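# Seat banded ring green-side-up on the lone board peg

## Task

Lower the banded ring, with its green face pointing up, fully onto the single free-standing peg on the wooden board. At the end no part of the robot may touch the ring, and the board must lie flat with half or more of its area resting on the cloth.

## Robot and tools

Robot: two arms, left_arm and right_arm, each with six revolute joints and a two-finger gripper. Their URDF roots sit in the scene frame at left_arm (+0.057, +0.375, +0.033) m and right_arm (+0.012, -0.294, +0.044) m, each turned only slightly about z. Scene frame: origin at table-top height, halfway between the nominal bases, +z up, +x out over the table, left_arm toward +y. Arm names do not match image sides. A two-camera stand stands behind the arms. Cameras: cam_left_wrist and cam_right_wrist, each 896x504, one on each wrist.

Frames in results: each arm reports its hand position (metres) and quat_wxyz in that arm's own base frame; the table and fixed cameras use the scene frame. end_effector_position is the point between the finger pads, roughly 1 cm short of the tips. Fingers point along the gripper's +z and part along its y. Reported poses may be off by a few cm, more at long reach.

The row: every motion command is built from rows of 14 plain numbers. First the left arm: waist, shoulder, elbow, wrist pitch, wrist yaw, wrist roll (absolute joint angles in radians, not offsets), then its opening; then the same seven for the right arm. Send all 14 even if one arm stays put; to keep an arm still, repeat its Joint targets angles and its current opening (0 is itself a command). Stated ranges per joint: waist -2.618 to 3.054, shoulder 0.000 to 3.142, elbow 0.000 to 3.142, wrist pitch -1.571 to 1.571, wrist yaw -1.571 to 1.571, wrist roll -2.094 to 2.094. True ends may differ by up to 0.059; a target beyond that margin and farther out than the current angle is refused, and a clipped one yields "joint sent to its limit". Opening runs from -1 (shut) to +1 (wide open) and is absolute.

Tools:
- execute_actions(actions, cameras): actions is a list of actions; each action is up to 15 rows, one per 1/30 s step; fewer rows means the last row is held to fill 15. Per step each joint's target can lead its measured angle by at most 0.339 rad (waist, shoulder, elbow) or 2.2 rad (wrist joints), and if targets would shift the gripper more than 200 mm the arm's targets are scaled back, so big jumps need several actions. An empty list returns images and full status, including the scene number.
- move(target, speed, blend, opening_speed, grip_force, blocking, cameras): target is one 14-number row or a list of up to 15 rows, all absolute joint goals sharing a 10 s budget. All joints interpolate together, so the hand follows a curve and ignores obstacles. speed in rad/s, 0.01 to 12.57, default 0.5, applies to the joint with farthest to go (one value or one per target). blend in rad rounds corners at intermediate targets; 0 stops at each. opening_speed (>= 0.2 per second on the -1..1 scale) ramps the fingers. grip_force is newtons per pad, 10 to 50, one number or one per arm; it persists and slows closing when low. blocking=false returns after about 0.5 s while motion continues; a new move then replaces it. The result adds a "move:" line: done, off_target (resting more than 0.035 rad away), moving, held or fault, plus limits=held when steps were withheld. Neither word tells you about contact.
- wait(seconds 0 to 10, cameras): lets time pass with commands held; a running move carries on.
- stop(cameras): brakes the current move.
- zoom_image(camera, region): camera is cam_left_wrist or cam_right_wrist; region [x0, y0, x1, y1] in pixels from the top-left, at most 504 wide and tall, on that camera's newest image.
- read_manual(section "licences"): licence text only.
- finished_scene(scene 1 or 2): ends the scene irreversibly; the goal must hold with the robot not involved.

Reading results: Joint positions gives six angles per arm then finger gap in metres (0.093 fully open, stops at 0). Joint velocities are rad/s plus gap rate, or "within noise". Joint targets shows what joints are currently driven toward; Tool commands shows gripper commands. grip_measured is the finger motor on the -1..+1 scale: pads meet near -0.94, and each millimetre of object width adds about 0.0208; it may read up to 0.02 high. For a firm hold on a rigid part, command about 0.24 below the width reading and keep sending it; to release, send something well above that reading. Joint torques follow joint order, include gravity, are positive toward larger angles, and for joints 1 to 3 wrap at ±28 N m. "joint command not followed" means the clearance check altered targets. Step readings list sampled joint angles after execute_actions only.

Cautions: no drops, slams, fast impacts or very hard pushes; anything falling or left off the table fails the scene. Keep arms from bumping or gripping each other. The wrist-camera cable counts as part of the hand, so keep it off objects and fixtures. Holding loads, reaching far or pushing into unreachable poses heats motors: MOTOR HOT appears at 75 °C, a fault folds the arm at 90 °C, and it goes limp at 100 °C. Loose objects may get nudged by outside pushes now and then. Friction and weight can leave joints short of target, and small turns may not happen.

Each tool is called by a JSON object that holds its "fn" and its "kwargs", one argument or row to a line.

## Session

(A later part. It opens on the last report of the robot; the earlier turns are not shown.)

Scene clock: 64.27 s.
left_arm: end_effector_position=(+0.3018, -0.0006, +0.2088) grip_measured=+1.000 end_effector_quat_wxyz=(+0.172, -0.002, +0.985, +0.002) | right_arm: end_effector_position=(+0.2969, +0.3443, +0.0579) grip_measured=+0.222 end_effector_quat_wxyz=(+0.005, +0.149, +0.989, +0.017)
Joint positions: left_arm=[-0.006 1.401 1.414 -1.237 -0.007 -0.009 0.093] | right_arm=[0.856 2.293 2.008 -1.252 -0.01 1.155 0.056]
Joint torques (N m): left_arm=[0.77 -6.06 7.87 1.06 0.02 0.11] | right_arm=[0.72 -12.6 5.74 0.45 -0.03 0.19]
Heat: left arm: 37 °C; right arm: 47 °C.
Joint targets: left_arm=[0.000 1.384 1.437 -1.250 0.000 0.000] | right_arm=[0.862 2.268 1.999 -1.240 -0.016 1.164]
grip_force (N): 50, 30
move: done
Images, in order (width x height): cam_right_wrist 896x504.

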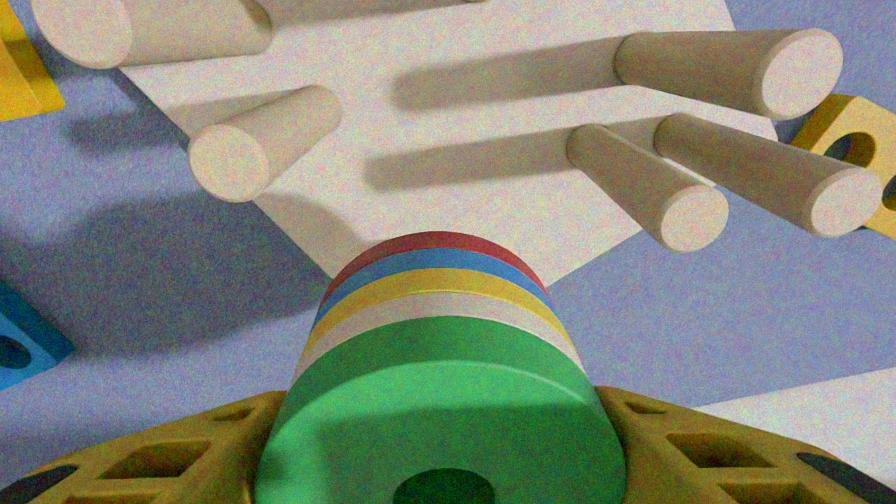

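{"fn": "move", "kwargs": {
  "target": [
    [0, 1.384, 1.437, -1.25, 0, 0, 1, 0.8615, 2.303, 1.999, -1.240, -0.016, 1.164, 0.0],
    [0, 1.384, 1.437, -1.25, 0, 0, 1, 0.8615, 2.317, 1.908, -1.137, -0.016, 1.164, 0.0]
  ],
  "speed": [0.3, 0.12],
  "blend": [0.02, 0],
  "cameras": ["cam_right_wrist"]
}}

{"fn": "zoom_image", "kwargs": {
  "camera": "cam_right_wrist",
  "region": [340, 400, 540, 504]
}}

Scene clock: 66.50 s.
left_arm: end_effector_position=(+0.3018, -0.0006, +0.2088) grip_measured=+1.000 end_effector_quat_wxyz=(+0.172, -0.002, +0.985, +0.002) | right_arm: end_effector_position=(+0.2971, +0.3447, +0.0310) grip_measured=+0.222 end_effector_quat_wxyz=(+0.005, +0.149, +0.989, +0.019)
Joint positions: left_arm=[-0.006 1.401 1.414 -1.237 -0.007 -0.009 0.093] | right_arm=[0.856 2.303 1.917 -1.148 -0.011 1.155 0.056]
Joint torques (N m): left_arm=[0.88 -6.04 7.79 1.06 0.04 0.12] | right_arm=[0.72 -9.36 5.67 0.44 -0.02 0.18]
Heat: left arm: 37 °C; right arm: 47 °C.
Joint targets: left_arm=[0.000 1.384 1.437 -1.250 0.000 0.000] | right_arm=[0.862 2.317 1.908 -1.137 -0.016 1.164]
grip_force (N): 50, 30
move: done; blend cut to 0.0175 rad at target 1
Images, in order (width x height): cam_right_wrist 896x504.

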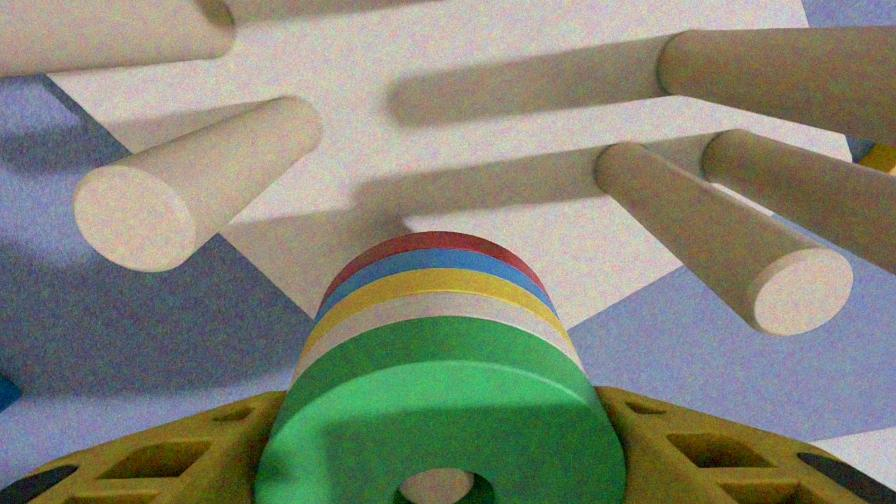

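Scaled by 2.520 from the camera's 896x504 image, which has a finer 1280x720 frame.

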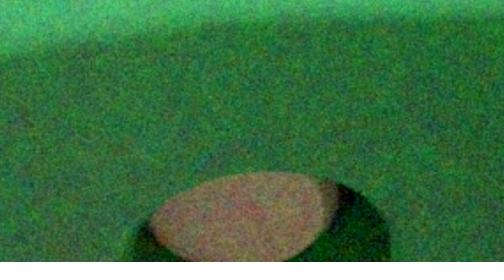

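{"fn": "move", "kwargs": {
  "target": [0, 1.384, 1.437, -1.25, 0, 0, 1, 0.862, 2.345, 1.848, -1.0507, -0.016, 1.164, 0.0],
  "speed": 0.1,
  "cameras": ["cam_right_wrist"]
}}

{"fn": "zoom_image", "kwargs": {
  "camera": "cam_right_wrist",
  "region": [290, 200, 600, 504]
}}

Scene clock: 68.70 s.
left_arm: end_effector_position=(+0.3018, -0.0006, +0.2088) grip_measured=+1.000 end_effector_quat_wxyz=(+0.172, -0.002, +0.985, +0.002) | right_arm: end_effector_position=(+0.2975, +0.3454, +0.0078) grip_measured=+0.222 end_effector_quat_wxyz=(+0.005, +0.149, +0.989, +0.018)
Joint positions: left_arm=[-0.006 1.401 1.414 -1.237 -0.007 -0.009 0.093] | right_arm=[0.856 2.326 1.863 -1.071 -0.011 1.155 0.056]
Joint torques (N m): left_arm=[0.76 -6 7.71 1.07 0.04 0.1] | right_arm=[0.76 -8.99 5.04 0.54 -0.03 0.17]
Heat: left arm: 37 °C; right arm: 47 °C.
Joint targets: left_arm=[0.000 1.384 1.437 -1.250 0.000 0.000] | right_arm=[0.862 2.345 1.848 -1.051 -0.016 1.164]
grip_force (N): 50, 30
move: done
Images, in order (width x height): cam_right_wrist 896x504.

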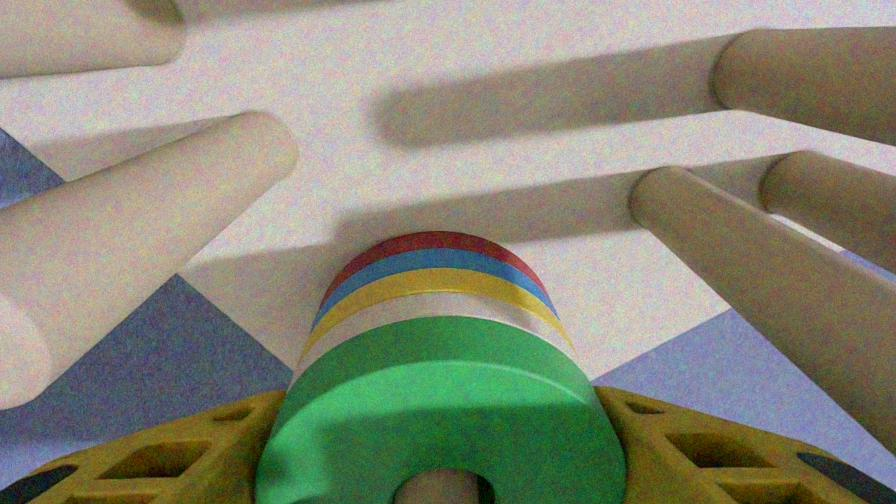

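Scaled by 1.626 from the camera's 896x504 image, which has a finer 1280x720 frame.

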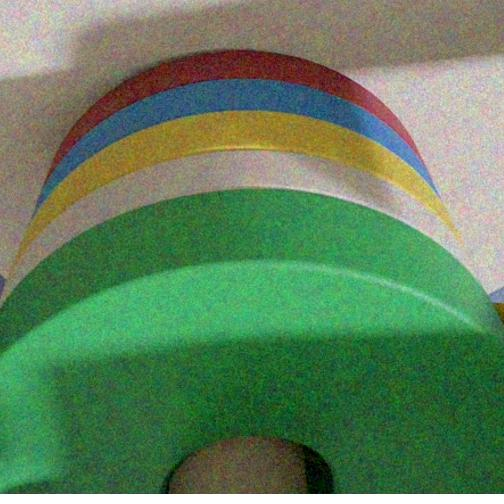

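{"fn": "move", "kwargs": {
  "target": [
    [0, 1.384, 1.437, -1.25, 0, 0, 1, 0.862, 2.350, 1.842, -1.0507, -0.016, 1.164, 0.0],
    [0, 1.384, 1.437, -1.25, 0, 0, 1, 0.862, 2.326, 1.863, -1.0597, -0.016, 1.164, 0.62]
  ],
  "speed": 0.1,
  "opening_speed": 1.0,
  "cameras": ["cam_right_wrist"]
}}

{"fn": "zoom_image", "kwargs": {
  "camera": "cam_right_wrist",
  "region": [290, 200, 600, 504]
}}

Scene clock: 71.30 s.
left_arm: end_effector_position=(+0.3018, -0.0006, +0.2088) grip_measured=+1.000 end_effector_quat_wxyz=(+0.172, -0.002, +0.985, +0.002) | right_arm: end_effector_position=(+0.2976, +0.3454, +0.0073) grip_measured=+0.619 end_effector_quat_wxyz=(+0.005, +0.149, +0.989, +0.019)
Joint positions: left_arm=[-0.006 1.401 1.414 -1.237 -0.007 -0.009 0.093] | right_arm=[0.856 2.326 1.861 -1.069 -0.011 1.156 0.075]
Joint torques (N m): left_arm=[0.72 -6.09 7.79 1.08 0.03 0.13] | right_arm=[0.76 -10.59 6.63 0.42 -0.02 0.17]
Heat: left arm: 38 °C; right arm: 47 °C.
Joint targets: left_arm=[0.000 1.384 1.437 -1.250 0.000 0.000] | right_arm=[0.862 2.326 1.863 -1.060 -0.016 1.164]
grip_force (N): 50, 30
move: done
Images, in order (width x height): cam_right_wrist 896x504.

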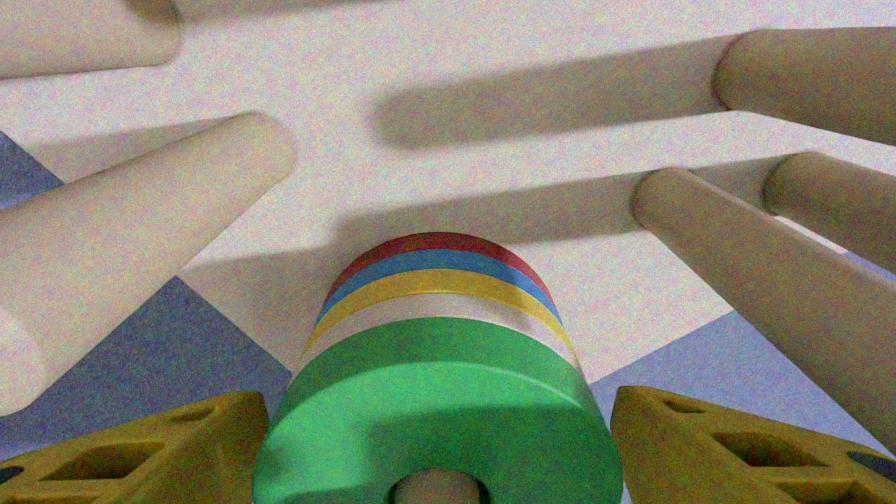

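Scaled by 1.626 from the camera's 896x504 image, which has a finer 1280x720 frame.

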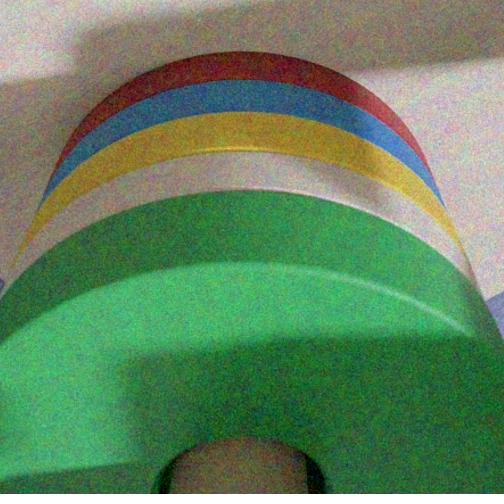

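{"fn": "move", "kwargs": {
  "target": [
    [0, 1.384, 1.437, -1.25, 0, 0, 1, 0.862, 2.270, 1.891, -1.073, -0.016, 1.164, 0.62],
    [0, 1.384, 1.437, -1.25, 0, 0, 1, 0.862, 2.240, 2.223, -1.428, -0.016, 1.164, 0.62]
  ],
  "speed": [0.3, 0.25],
  "cameras": ["cam_right_wrist"]
}}

Scene clock: 75.40 s.
left_arm: end_effector_position=(+0.3018, -0.0006, +0.2088) grip_measured=+1.000 end_effector_quat_wxyz=(+0.172, -0.002, +0.985, +0.002) | right_arm: end_effector_position=(+0.2973, +0.3452, +0.1036) grip_measured=+0.619 end_effector_quat_wxyz=(+0.007, +0.149, +0.989, +0.022)
Joint positions: left_arm=[-0.006 1.401 1.414 -1.237 -0.007 -0.009 0.093] | right_arm=[0.856 2.294 2.191 -1.423 -0.011 1.156 0.075]
Joint torques (N m): left_arm=[0.83 -6.01 7.79 1.08 -0.01 0.14] | right_arm=[0.79 -15.01 9.59 0.28 -0.03 0.17]
Heat: left arm: 38 °C; right arm: 48 °C.
Joint targets: left_arm=[0.000 1.384 1.437 -1.250 0.000 0.000] | right_arm=[0.862 2.240 2.223 -1.428 -0.016 1.164]
grip_force (N): 50, 30
move: off_target (right_arm); right_arm: the shoulder is farthest, 0.054 rad from its target
Images, in order (width x height): cam_right_wrist 896x504.

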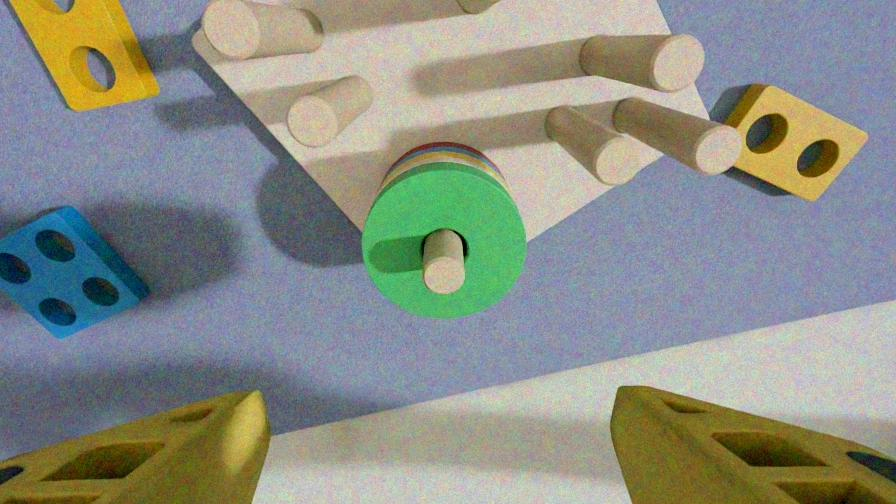

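{"fn": "finished_scene", "kwargs": {
  "scene": 1
}}

The scene is finished: the task was done.


## Next scene

The same job, from a new start.

{"fn": "move", "kwargs": {
  "target": [0, 1.384, 1.437, -1.25, 0, 0, 1, 0.77, 1.875, 2.21, -1.43, 0, 0, 1],
  "speed": 1.3,
  "cameras": ["all"]
}}

Scene clock: 2.67 s.
left_arm: end_effector_position=(+0.3027, -0.0004, +0.2098) grip_measured=+1.000 end_effector_quat_wxyz=(+0.175, -0.003, +0.985, +0.002) | right_arm: end_effector_position=(+0.3004, +0.2895, +0.2802) grip_measured=+1.000 end_effector_quat_wxyz=(+0.209, -0.362, +0.905, +0.080)
Joint positions: left_arm=[-0.005 1.399 1.414 -1.234 -0.007 -0.009 0.093] | right_arm=[0.771 1.865 2.177 -1.431 0.01 0.007 0.093]
Joint torques (N m): left_arm=[0.87 -5.91 8.08 1.08 0.01 0.12] | right_arm=[0.02 -6.79 9.83 1.16 -0.12 0.03]
Heat: left arm: 30 °C; right arm: 30 °C.
Joint targets: left_arm=[0.000 1.384 1.437 -1.250 0.000 0.000] | right_arm=[0.770 1.875 2.210 -1.430 0.000 0.000]
move: done

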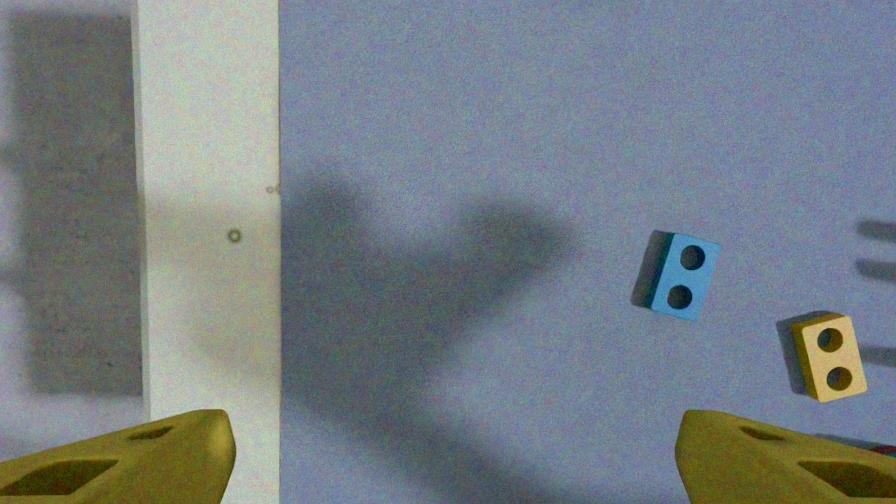

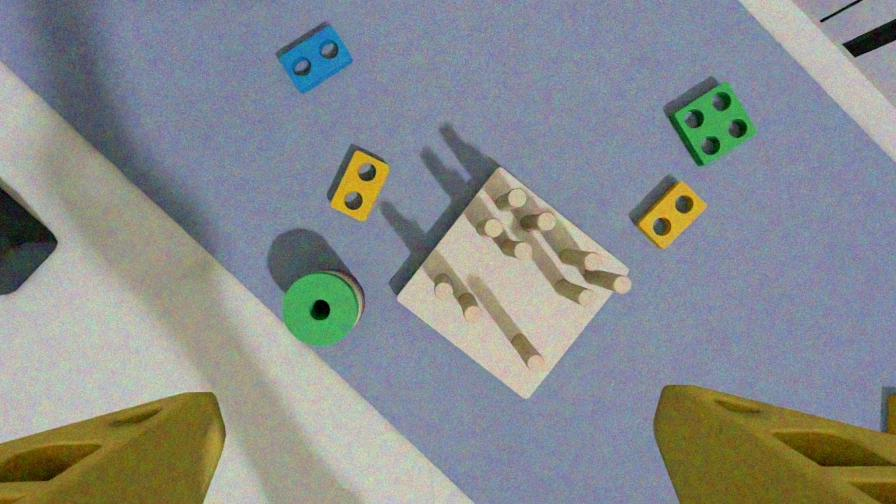

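{"fn": "zoom_image", "kwargs": {
  "camera": "cam_right_wrist",
  "region": [390, 150, 640, 410]
}}

{"fn": "zoom_image", "kwargs": {
  "camera": "cam_right_wrist",
  "region": [260, 220, 400, 360]
}}

Scaled by 1.938 from the camera's 896x504 image, which has a finer 1280x720 frame.

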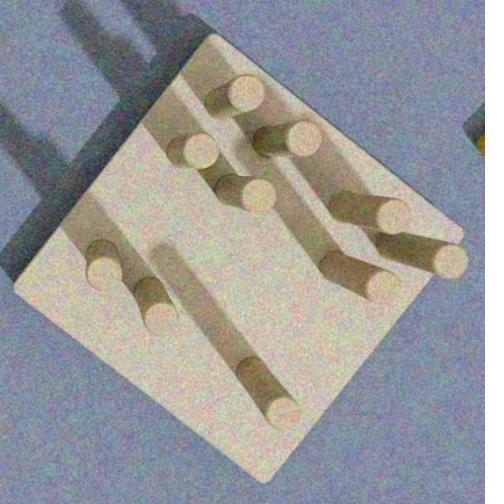

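Scaled by 3.600 from the camera's 896x504 image, which has a finer 1280x720 frame.

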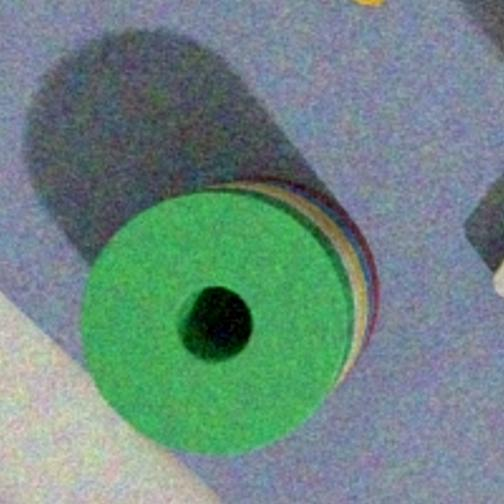

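{"fn": "move", "kwargs": {
  "target": [
    [0, 1.384, 1.437, -1.25, 0, 0, 1, 1.0126, 2.100, 1.834, -1.274, -0.021, 0.097, 1],
    [0, 1.384, 1.437, -1.25, 0, 0, 1, 1.0126, 2.145, 1.601, -0.997, -0.021, 0.097, 1]
  ],
  "speed": [0.9, 0.6],
  "blend": [0.08, 0],
  "cameras": ["cam_right_wrist"]
}}

Scene clock: 7.10 s.
left_arm: end_effector_position=(+0.3026, -0.0004, +0.2098) grip_measured=+1.000 end_effector_quat_wxyz=(+0.175, -0.003, +0.985, +0.002) | right_arm: end_effector_position=(+0.2138, +0.3501, +0.0209) grip_measured=+1.000 end_effector_quat_wxyz=(+0.007, -0.447, +0.894, +0.013)
Joint positions: left_arm=[-0.005 1.399 1.414 -1.234 -0.007 -0.009 0.093] | right_arm=[1.017 2.14 1.608 -1.012 -0.015 0.089 0.093]
Joint torques (N m): left_arm=[0.79 -5.91 8.21 1.08 0.02 0.11] | right_arm=[-0.25 -9.2 5.93 0.51 -0.1 0.16]
Heat: left arm: 30 °C; right arm: 31 °C.
Joint targets: left_arm=[0.000 1.384 1.437 -1.250 0.000 0.000] | right_arm=[1.013 2.145 1.601 -0.997 -0.021 0.097]
move: done
Images, in order (width x height): cam_right_wrist 896x504.

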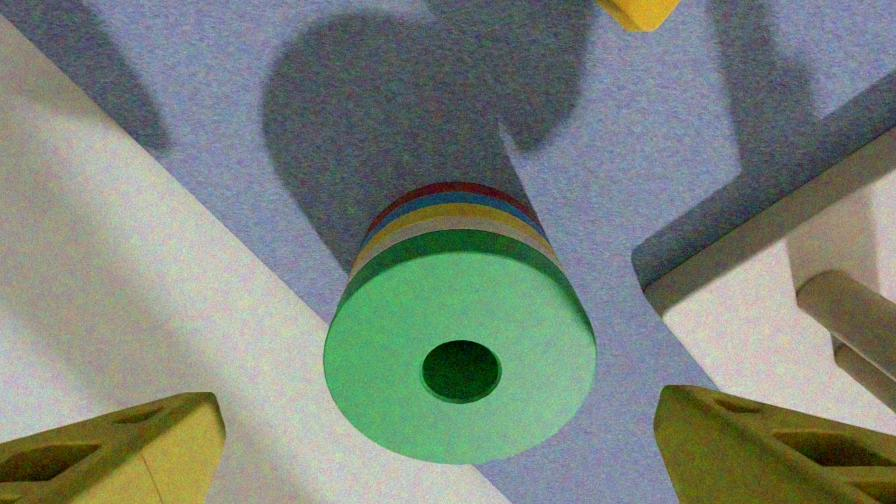

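{"fn": "move", "kwargs": {
  "target": [
    [0, 1.384, 1.437, -1.25, 0, 0, 1, 0.9996, 2.145, 1.601, -0.997, -0.021, 0.097, 0.7],
    [0, 1.384, 1.437, -1.25, 0, 0, 1, 0.9996, 2.184, 1.540, -0.902, -0.021, 0.097, 0.6]
  ],
  "speed": [0.4, 0.3],
  "cameras": ["cam_right_wrist"]
}}

Scene clock: 10.53 s.
left_arm: end_effector_position=(+0.3026, -0.0004, +0.2098) grip_measured=+1.000 end_effector_quat_wxyz=(+0.175, -0.003, +0.985, +0.002) | right_arm: end_effector_position=(+0.2180, +0.3473, -0.0068) grip_measured=+0.601 end_effector_quat_wxyz=(+0.007, -0.441, +0.897, +0.013)
Joint positions: left_arm=[-0.005 1.399 1.414 -1.234 -0.007 -0.009 0.093] | right_arm=[1.004 2.175 1.548 -0.918 -0.015 0.09 0.074]
Joint torques (N m): left_arm=[0.66 -5.86 8.03 1.06 0 0.11] | right_arm=[-0.36 -9.01 5.56 0.51 -0.08 0.15]
Heat: left arm: 31 °C; right arm: 32 °C.
Joint targets: left_arm=[0.000 1.384 1.437 -1.250 0.000 0.000] | right_arm=[1.000 2.184 1.540 -0.902 -0.021 0.097]
move: done
Images, in order (width x height): cam_right_wrist 896x504.

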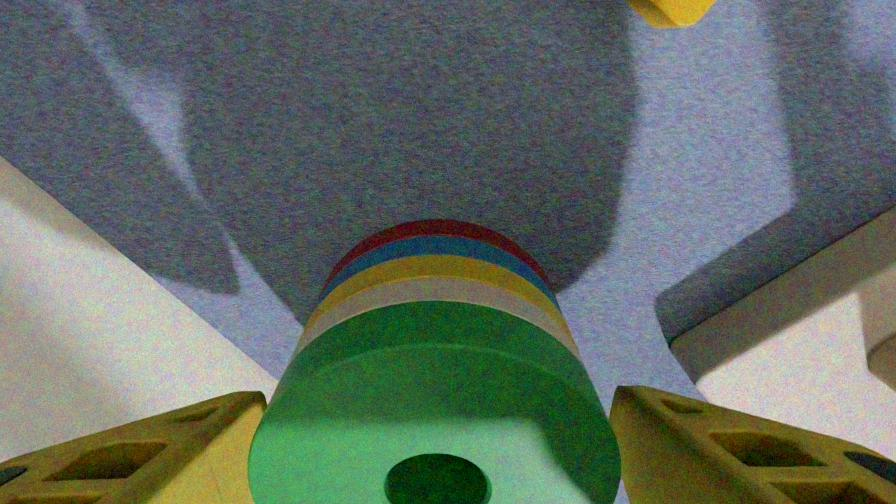

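{"fn": "move", "kwargs": {
  "target": [
    [0, 1.384, 1.437, -1.25, 0, 0, 1, 0.9996, 2.184, 1.540, -0.902, -0.021, 0.097, 0.0],
    [0, 1.384, 1.437, -1.25, 0, 0, 1, 0.9996, 2.032, 1.876, -1.292, -0.021, 0.097, 0.0],
    [0, 1.384, 1.437, -1.25, 0, 0, 1, 0.556, 1.866, 1.521, -1.147, -0.037, -0.367, 0.0]
  ],
  "speed": [0.5, 0.45, 0.5],
  "blend": [0, 0.05, 0],
  "grip_force": [50, 35],
  "cameras": ["cam_right_wrist"]
}}

{"fn": "zoom_image", "kwargs": {
  "camera": "cam_right_wrist",
  "region": [340, 160, 540, 272]
}}

Scene clock: 16.90 s.
left_arm: end_effector_position=(+0.3026, -0.0004, +0.2098) grip_measured=+1.000 end_effector_quat_wxyz=(+0.175, -0.003, +0.985, +0.002) | right_arm: end_effector_position=(+0.3090, +0.1940, +0.0827) grip_measured=+0.200 end_effector_quat_wxyz=(+0.010, -0.439, +0.898, +0.013)
Joint positions: left_arm=[-0.005 1.399 1.414 -1.234 -0.007 -0.009 0.093] | right_arm=[0.55 1.917 1.53 -1.161 -0.023 -0.358 0.055]
Joint torques (N m): left_arm=[0.59 -5.78 8.09 1.08 -0.03 0.13] | right_arm=[0.64 -12.4 5.82 0.5 -0.23 0]
Heat: left arm: 31 °C; right arm: 34 °C.
Joint targets: left_arm=[0.000 1.384 1.437 -1.250 0.000 0.000] | right_arm=[0.556 1.866 1.521 -1.147 -0.037 -0.367]
grip_force (N): 50, 35
move: off_target (right_arm); right_arm: the shoulder is farthest, 0.051 rad from its target
Images, in order (width x height): cam_right_wrist 896x504.

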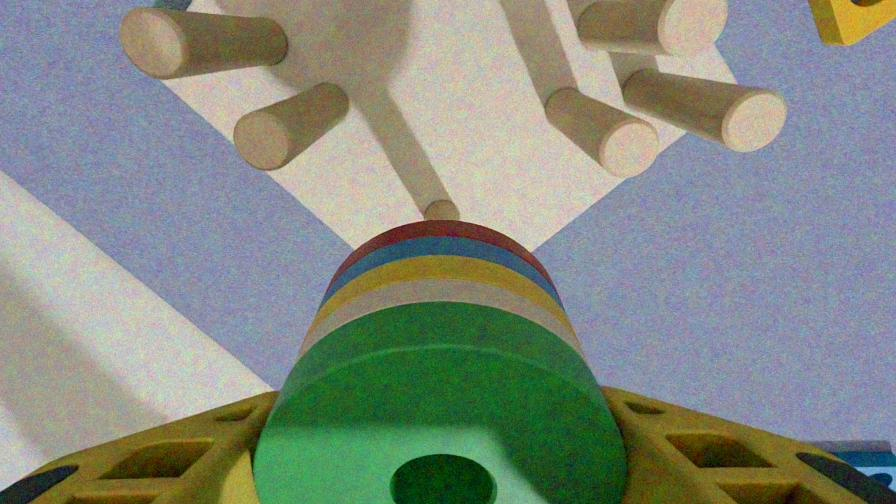

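Scaled by 2.520 from the camera's 896x504 image, which has a finer 1280x720 frame.

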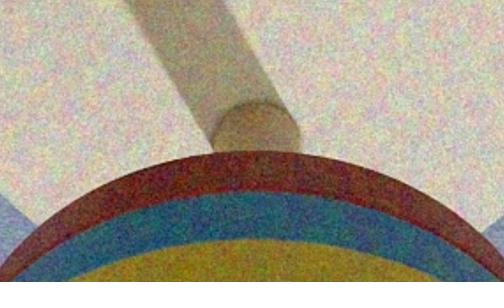

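{"fn": "move", "kwargs": {
  "target": [0, 1.384, 1.437, -1.25, 0, 0, 1, 0.533, 1.922, 1.521, -1.143, -0.046, -0.367, 0.0],
  "speed": 0.3,
  "cameras": ["cam_right_wrist"]
}}

{"fn": "zoom_image", "kwargs": {
  "camera": "cam_right_wrist",
  "region": [340, 160, 540, 272]
}}

Scene clock: 20.40 s.
left_arm: end_effector_position=(+0.3026, -0.0004, +0.2098) grip_measured=+1.000 end_effector_quat_wxyz=(+0.175, -0.003, +0.985, +0.002) | right_arm: end_effector_position=(+0.3115, +0.1919, +0.0828) grip_measured=+0.200 end_effector_quat_wxyz=(+0.012, -0.433, +0.901, +0.017)
Joint positions: left_arm=[-0.005 1.399 1.414 -1.234 -0.007 -0.009 0.093] | right_arm=[0.538 1.917 1.53 -1.157 -0.031 -0.359 0.055]
Joint torques (N m): left_arm=[0.84 -5.87 8.05 1.07 -0.02 0.14] | right_arm=[-0.31 -7.77 5.83 0.5 -0.24 0.02]
Heat: left arm: 32 °C; right arm: 35 °C.
Joint targets: left_arm=[0.000 1.384 1.437 -1.250 0.000 0.000] | right_arm=[0.533 1.922 1.521 -1.143 -0.046 -0.367]
grip_force (N): 50, 35
move: done
Images, in order (width x height): cam_right_wrist 896x504.

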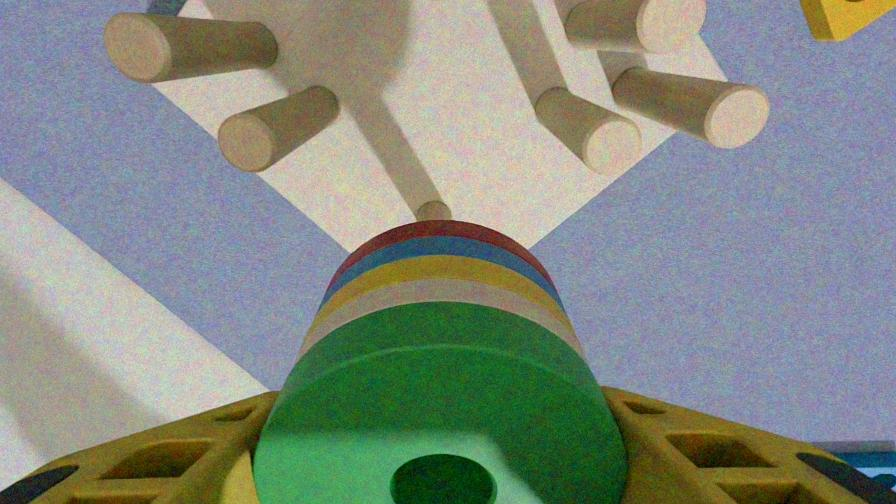

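Scaled by 2.520 from the camera's 896x504 image, which has a finer 1280x720 frame.

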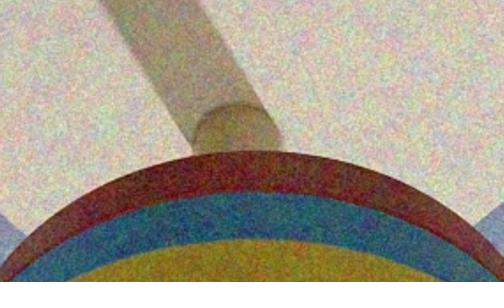

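{"fn": "move", "kwargs": {
  "target": [
    [0, 1.384, 1.437, -1.25, 0, 0, 1, 0.536, 1.9265, 1.483, -1.102, -0.046, -0.367, 0.0],
    [0, 1.384, 1.437, -1.25, 0, 0, 1, 0.547, 1.958, 1.405, -0.995, -0.046, -0.367, 0.0]
  ],
  "speed": [0.15, 0.12],
  "cameras": ["cam_right_wrist"]
}}

{"fn": "zoom_image", "kwargs": {
  "camera": "cam_right_wrist",
  "region": [340, 400, 540, 504]
}}

Scene clock: 23.73 s.
left_arm: end_effector_position=(+0.3026, -0.0004, +0.2098) grip_measured=+1.000 end_effector_quat_wxyz=(+0.175, -0.003, +0.985, +0.002) | right_arm: end_effector_position=(+0.3102, +0.1916, +0.0665) grip_measured=+0.199 end_effector_quat_wxyz=(+0.020, -0.434, +0.900, +0.018)
Joint positions: left_arm=[-0.005 1.399 1.414 -1.234 -0.007 -0.009 0.093] | right_arm=[0.538 1.91 1.455 -1.073 -0.033 -0.36 0.055]
Joint torques (N m): left_arm=[0.69 -5.98 7.98 1.08 0.04 0.16] | right_arm=[1.05 -4.08 1.99 1.28 -0.21 0.04]
Heat: left arm: 32 °C; right arm: 36 °C.
Joint targets: left_arm=[0.000 1.384 1.437 -1.250 0.000 0.000] | right_arm=[0.547 1.958 1.405 -0.995 -0.046 -0.367]
grip_force (N): 50, 35
move: off_target (right_arm); right_arm: the wrist pitch is farthest, 0.078 rad from its target
Images, in order (width x height): cam_right_wrist 896x504.

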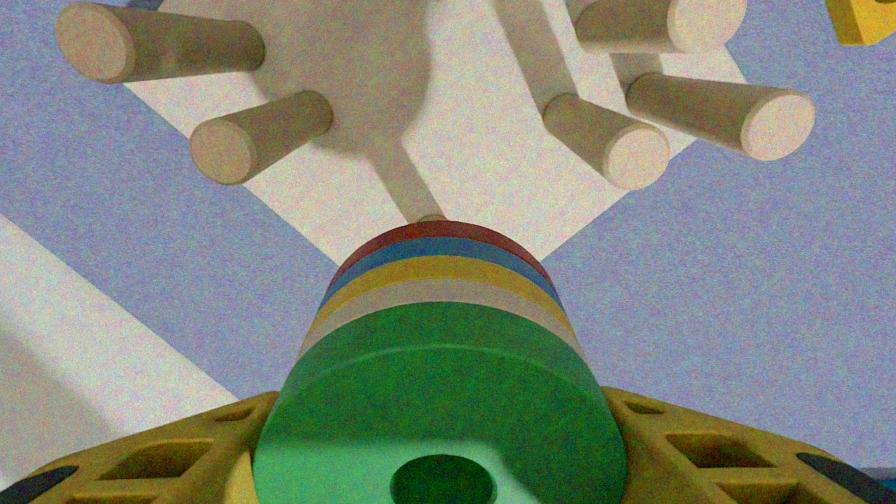

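Scaled by 2.520 from the camera's 896x504 image, which has a finer 1280x720 frame.

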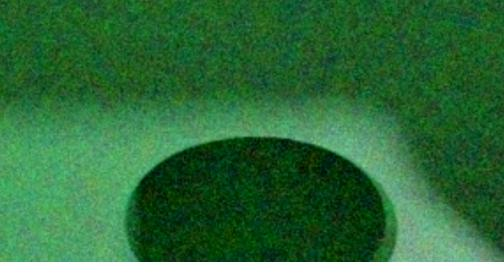

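{"fn": "zoom_image", "kwargs": {
  "camera": "cam_right_wrist",
  "region": [340, 160, 540, 272]
}}

Scaled by 2.520 from the camera's 896x504 image, which has a finer 1280x720 frame.

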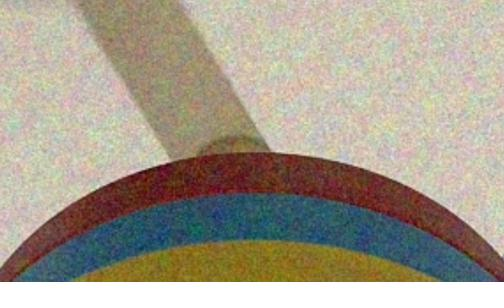

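{"fn": "zoom_image", "kwargs": {
  "camera": "cam_right_wrist",
  "region": [290, 205, 590, 405]
}}

Scaled by 1.680 from the camera's 896x504 image, which has a finer 1280x720 frame.

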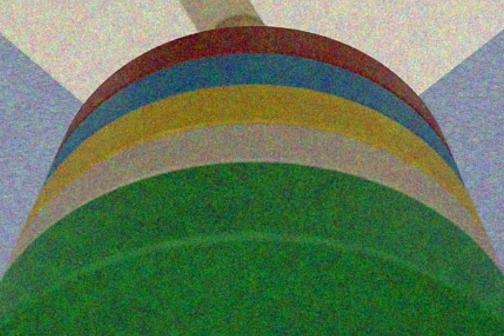

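{"fn": "move", "kwargs": {
  "target": [
    [0, 1.384, 1.437, -1.25, 0, 0, 1, 0.5503, 1.923, 1.533, -1.133, -0.046, -0.367, 0.0],
    [0, 1.384, 1.437, -1.25, 0, 0, 1, 0.5503, 1.925, 1.493, -1.115, -0.046, -0.367, 0.0],
    [0, 1.384, 1.437, -1.25, 0, 0, 1, 0.5533, 1.958, 1.405, -0.995, -0.046, -0.367, 0.0]
  ],
  "speed": [0.3, 0.3, 0.12],
  "blend": [0, 0.005, 0],
  "cameras": ["cam_right_wrist"]
}}

{"fn": "zoom_image", "kwargs": {
  "camera": "cam_right_wrist",
  "region": [340, 400, 540, 504]
}}

Scene clock: 28.90 s.
left_arm: end_effector_position=(+0.3026, -0.0004, +0.2098) grip_measured=+1.000 end_effector_quat_wxyz=(+0.175, -0.003, +0.985, +0.002) | right_arm: end_effector_position=(+0.3089, +0.1950, +0.0435) grip_measured=+0.199 end_effector_quat_wxyz=(+0.012, -0.439, +0.898, +0.018)
Joint positions: left_arm=[-0.005 1.399 1.414 -1.234 -0.007 -0.009 0.093] | right_arm=[0.547 1.949 1.415 -1.01 -0.034 -0.36 0.055]
Joint torques (N m): left_arm=[0.77 -5.82 8.05 1.09 0.02 0.11] | right_arm=[0.7 -7.5 5.7 0.53 -0.2 0.03]
Heat: left arm: 33 °C; right arm: 36 °C.
Joint targets: left_arm=[0.000 1.384 1.437 -1.250 0.000 0.000] | right_arm=[0.553 1.958 1.405 -0.995 -0.046 -0.367]
grip_force (N): 50, 35
move: done
Images, in order (width x height): cam_right_wrist 896x504.

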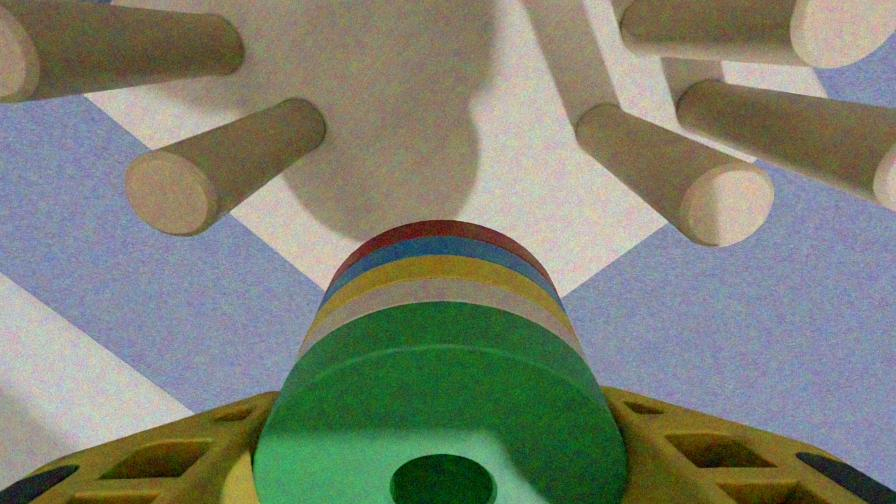

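Scaled by 2.520 from the camera's 896x504 image, which has a finer 1280x720 frame.

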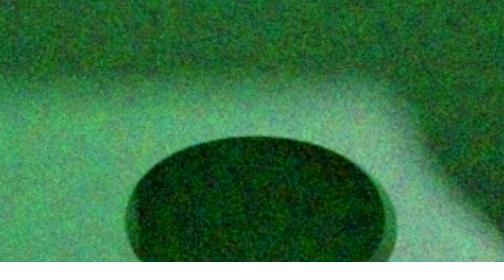

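{"fn": "move", "kwargs": {
  "target": [
    [0, 1.384, 1.437, -1.25, 0, 0, 1, 0.556, 2.0145, 1.3255, -0.860, -0.046, -0.367, 0.0],
    [0, 1.384, 1.437, -1.25, 0, 0, 1, 0.557, 2.028, 1.3065, -0.829, -0.046, -0.367, 0.0]
  ],
  "speed": [0.2, 0.06],
  "blend": [0.005, 0],
  "cameras": ["cam_right_wrist"]
}}

{"fn": "zoom_image", "kwargs": {
  "camera": "cam_right_wrist",
  "region": [290, 200, 600, 504]
}}

Scene clock: 30.70 s.
left_arm: end_effector_position=(+0.3026, -0.0004, +0.2098) grip_measured=+1.000 end_effector_quat_wxyz=(+0.175, -0.003, +0.985, +0.002) | right_arm: end_effector_position=(+0.3094, +0.1968, +0.0058) grip_measured=+0.199 end_effector_quat_wxyz=(+0.012, -0.440, +0.898, +0.019)
Joint positions: left_arm=[-0.005 1.399 1.414 -1.234 -0.007 -0.009 0.093] | right_arm=[0.55 2.003 1.333 -0.873 -0.035 -0.36 0.055]
Joint torques (N m): left_arm=[0.58 -5.87 7.86 1.13 -0.01 0.15] | right_arm=[0.73 -6.41 3.77 0.83 -0.19 0.03]
Heat: left arm: 33 °C; right arm: 36 °C.
Joint targets: left_arm=[0.000 1.384 1.437 -1.250 0.000 0.000] | right_arm=[0.557 2.028 1.306 -0.829 -0.046 -0.367]
grip_force (N): 50, 35
move: off_target (right_arm); right_arm: the wrist pitch is farthest, 0.044 rad from its target
Images, in order (width x height): cam_right_wrist 896x504.

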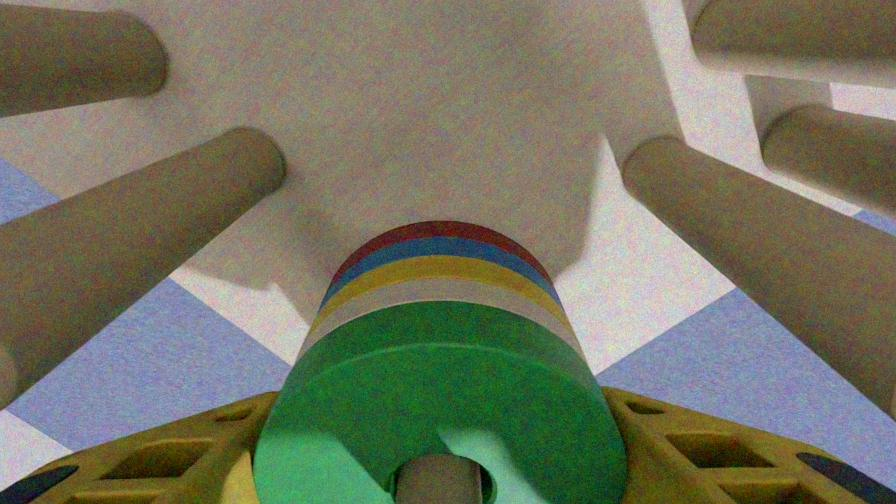

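Scaled by 1.626 from the camera's 896x504 image, which has a finer 1280x720 frame.

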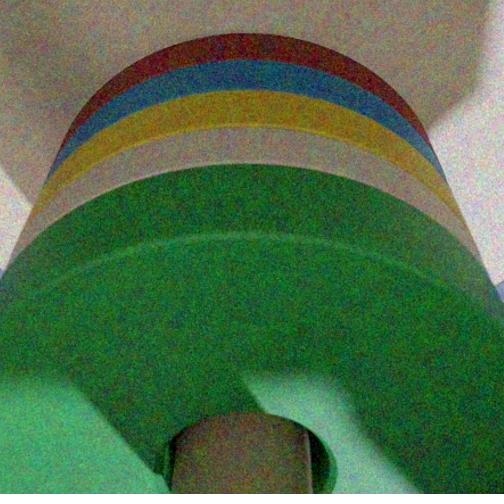

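{"fn": "move", "kwargs": {
  "target": [
    [0, 1.384, 1.437, -1.25, 0, 0, 1, 0.556, 2.008, 1.324, -0.860, -0.046, -0.367, 0.0],
    [0, 1.384, 1.437, -1.25, 0, 0, 1, 0.556, 2.000, 1.330, -0.863, -0.046, -0.367, 0.6]
  ],
  "speed": 0.15,
  "opening_speed": 1.0,
  "cameras": ["cam_right_wrist"]
}}

{"fn": "zoom_image", "kwargs": {
  "camera": "cam_right_wrist",
  "region": [290, 200, 600, 504]
}}

Scene clock: 33.07 s.
left_arm: end_effector_position=(+0.3026, -0.0004, +0.2098) grip_measured=+1.000 end_effector_quat_wxyz=(+0.175, -0.003, +0.985, +0.002) | right_arm: end_effector_position=(+0.3094, +0.1968, +0.0058) grip_measured=+0.599 end_effector_quat_wxyz=(+0.012, -0.440, +0.898, +0.019)
Joint positions: left_arm=[-0.005 1.399 1.414 -1.234 -0.007 -0.009 0.093] | right_arm=[0.55 2.003 1.333 -0.873 -0.035 -0.36 0.074]
Joint torques (N m): left_arm=[0.9 -5.78 8.06 1.05 0 0.13] | right_arm=[0.62 -8.7 6.02 0.45 -0.2 0.03]
Heat: left arm: 33 °C; right arm: 36 °C.
Joint targets: left_arm=[0.000 1.384 1.437 -1.250 0.000 0.000] | right_arm=[0.556 2.000 1.330 -0.863 -0.046 -0.367]
grip_force (N): 50, 35
move: done
Images, in order (width x height): cam_right_wrist 896x504.

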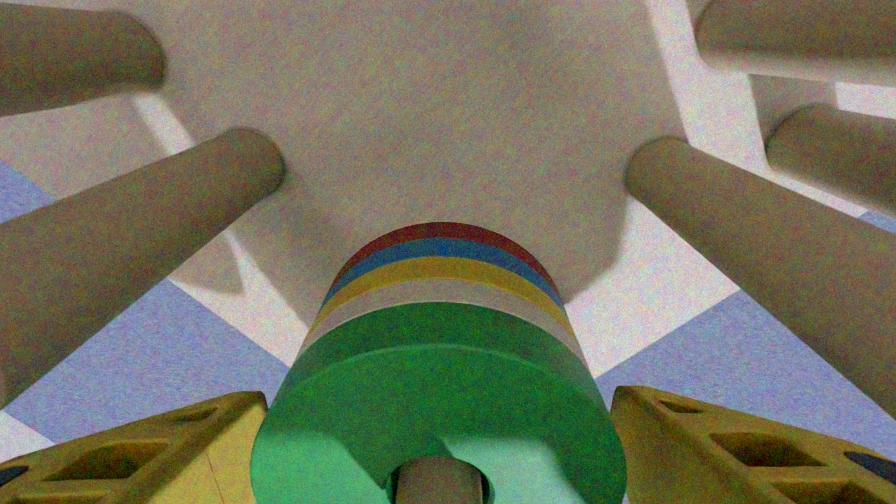

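Scaled by 1.626 from the camera's 896x504 image, which has a finer 1280x720 frame.

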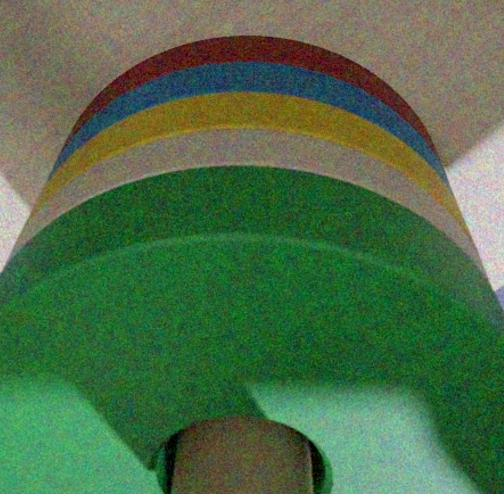

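{"fn": "move", "kwargs": {
  "target": [
    [0, 1.384, 1.437, -1.25, 0, 0, 1, 0.556, 1.957, 1.363, -0.879, -0.046, -0.367, 0.6],
    [0, 1.384, 1.437, -1.25, 0, 0, 1, 0.537, 1.856, 1.582, -1.190, -0.046, -0.367, 0.6]
  ],
  "speed": [0.3, 0.25],
  "cameras": ["cam_right_wrist"]
}}

{"fn": "zoom_image", "kwargs": {
  "camera": "cam_right_wrist",
  "region": [340, 120, 560, 340]
}}

Scene clock: 36.30 s.
left_arm: end_effector_position=(+0.3026, -0.0004, +0.2098) grip_measured=+1.000 end_effector_quat_wxyz=(+0.175, -0.003, +0.985, +0.002) | right_arm: end_effector_position=(+0.3082, +0.1930, +0.0935) grip_measured=+0.599 end_effector_quat_wxyz=(+0.015, -0.437, +0.899, +0.019)
Joint positions: left_arm=[-0.005 1.399 1.414 -1.234 -0.007 -0.009 0.093] | right_arm=[0.543 1.898 1.547 -1.187 -0.035 -0.36 0.074]
Joint torques (N m): left_arm=[0.65 -5.89 8.18 1.06 -0.01 0.13] | right_arm=[-0.57 -11.51 10.24 0.31 -0.19 0.04]
Heat: left arm: 33 °C; right arm: 37 °C.
Joint targets: left_arm=[0.000 1.384 1.437 -1.250 0.000 0.000] | right_arm=[0.537 1.856 1.582 -1.190 -0.046 -0.367]
grip_force (N): 50, 35
move: off_target (right_arm); right_arm: the shoulder is farthest, 0.042 rad from its target
Images, in order (width x height): cam_right_wrist 896x504.

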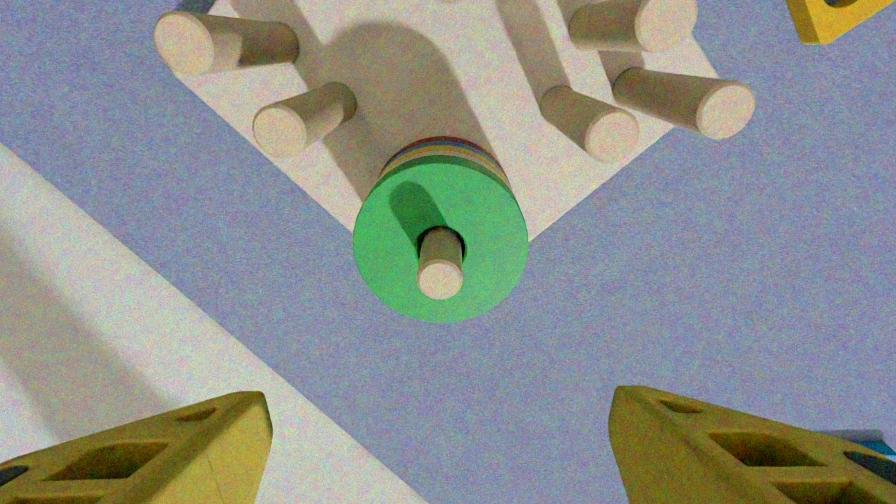

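Scaled by 2.291 from the camera's 896x504 image, which has a finer 1280x720 frame.

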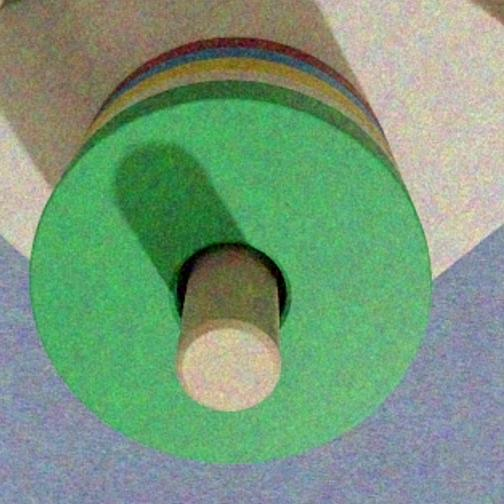

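{"fn": "finished_scene", "kwargs": {
  "scene": 2
}}

The scene is finished: the task was done.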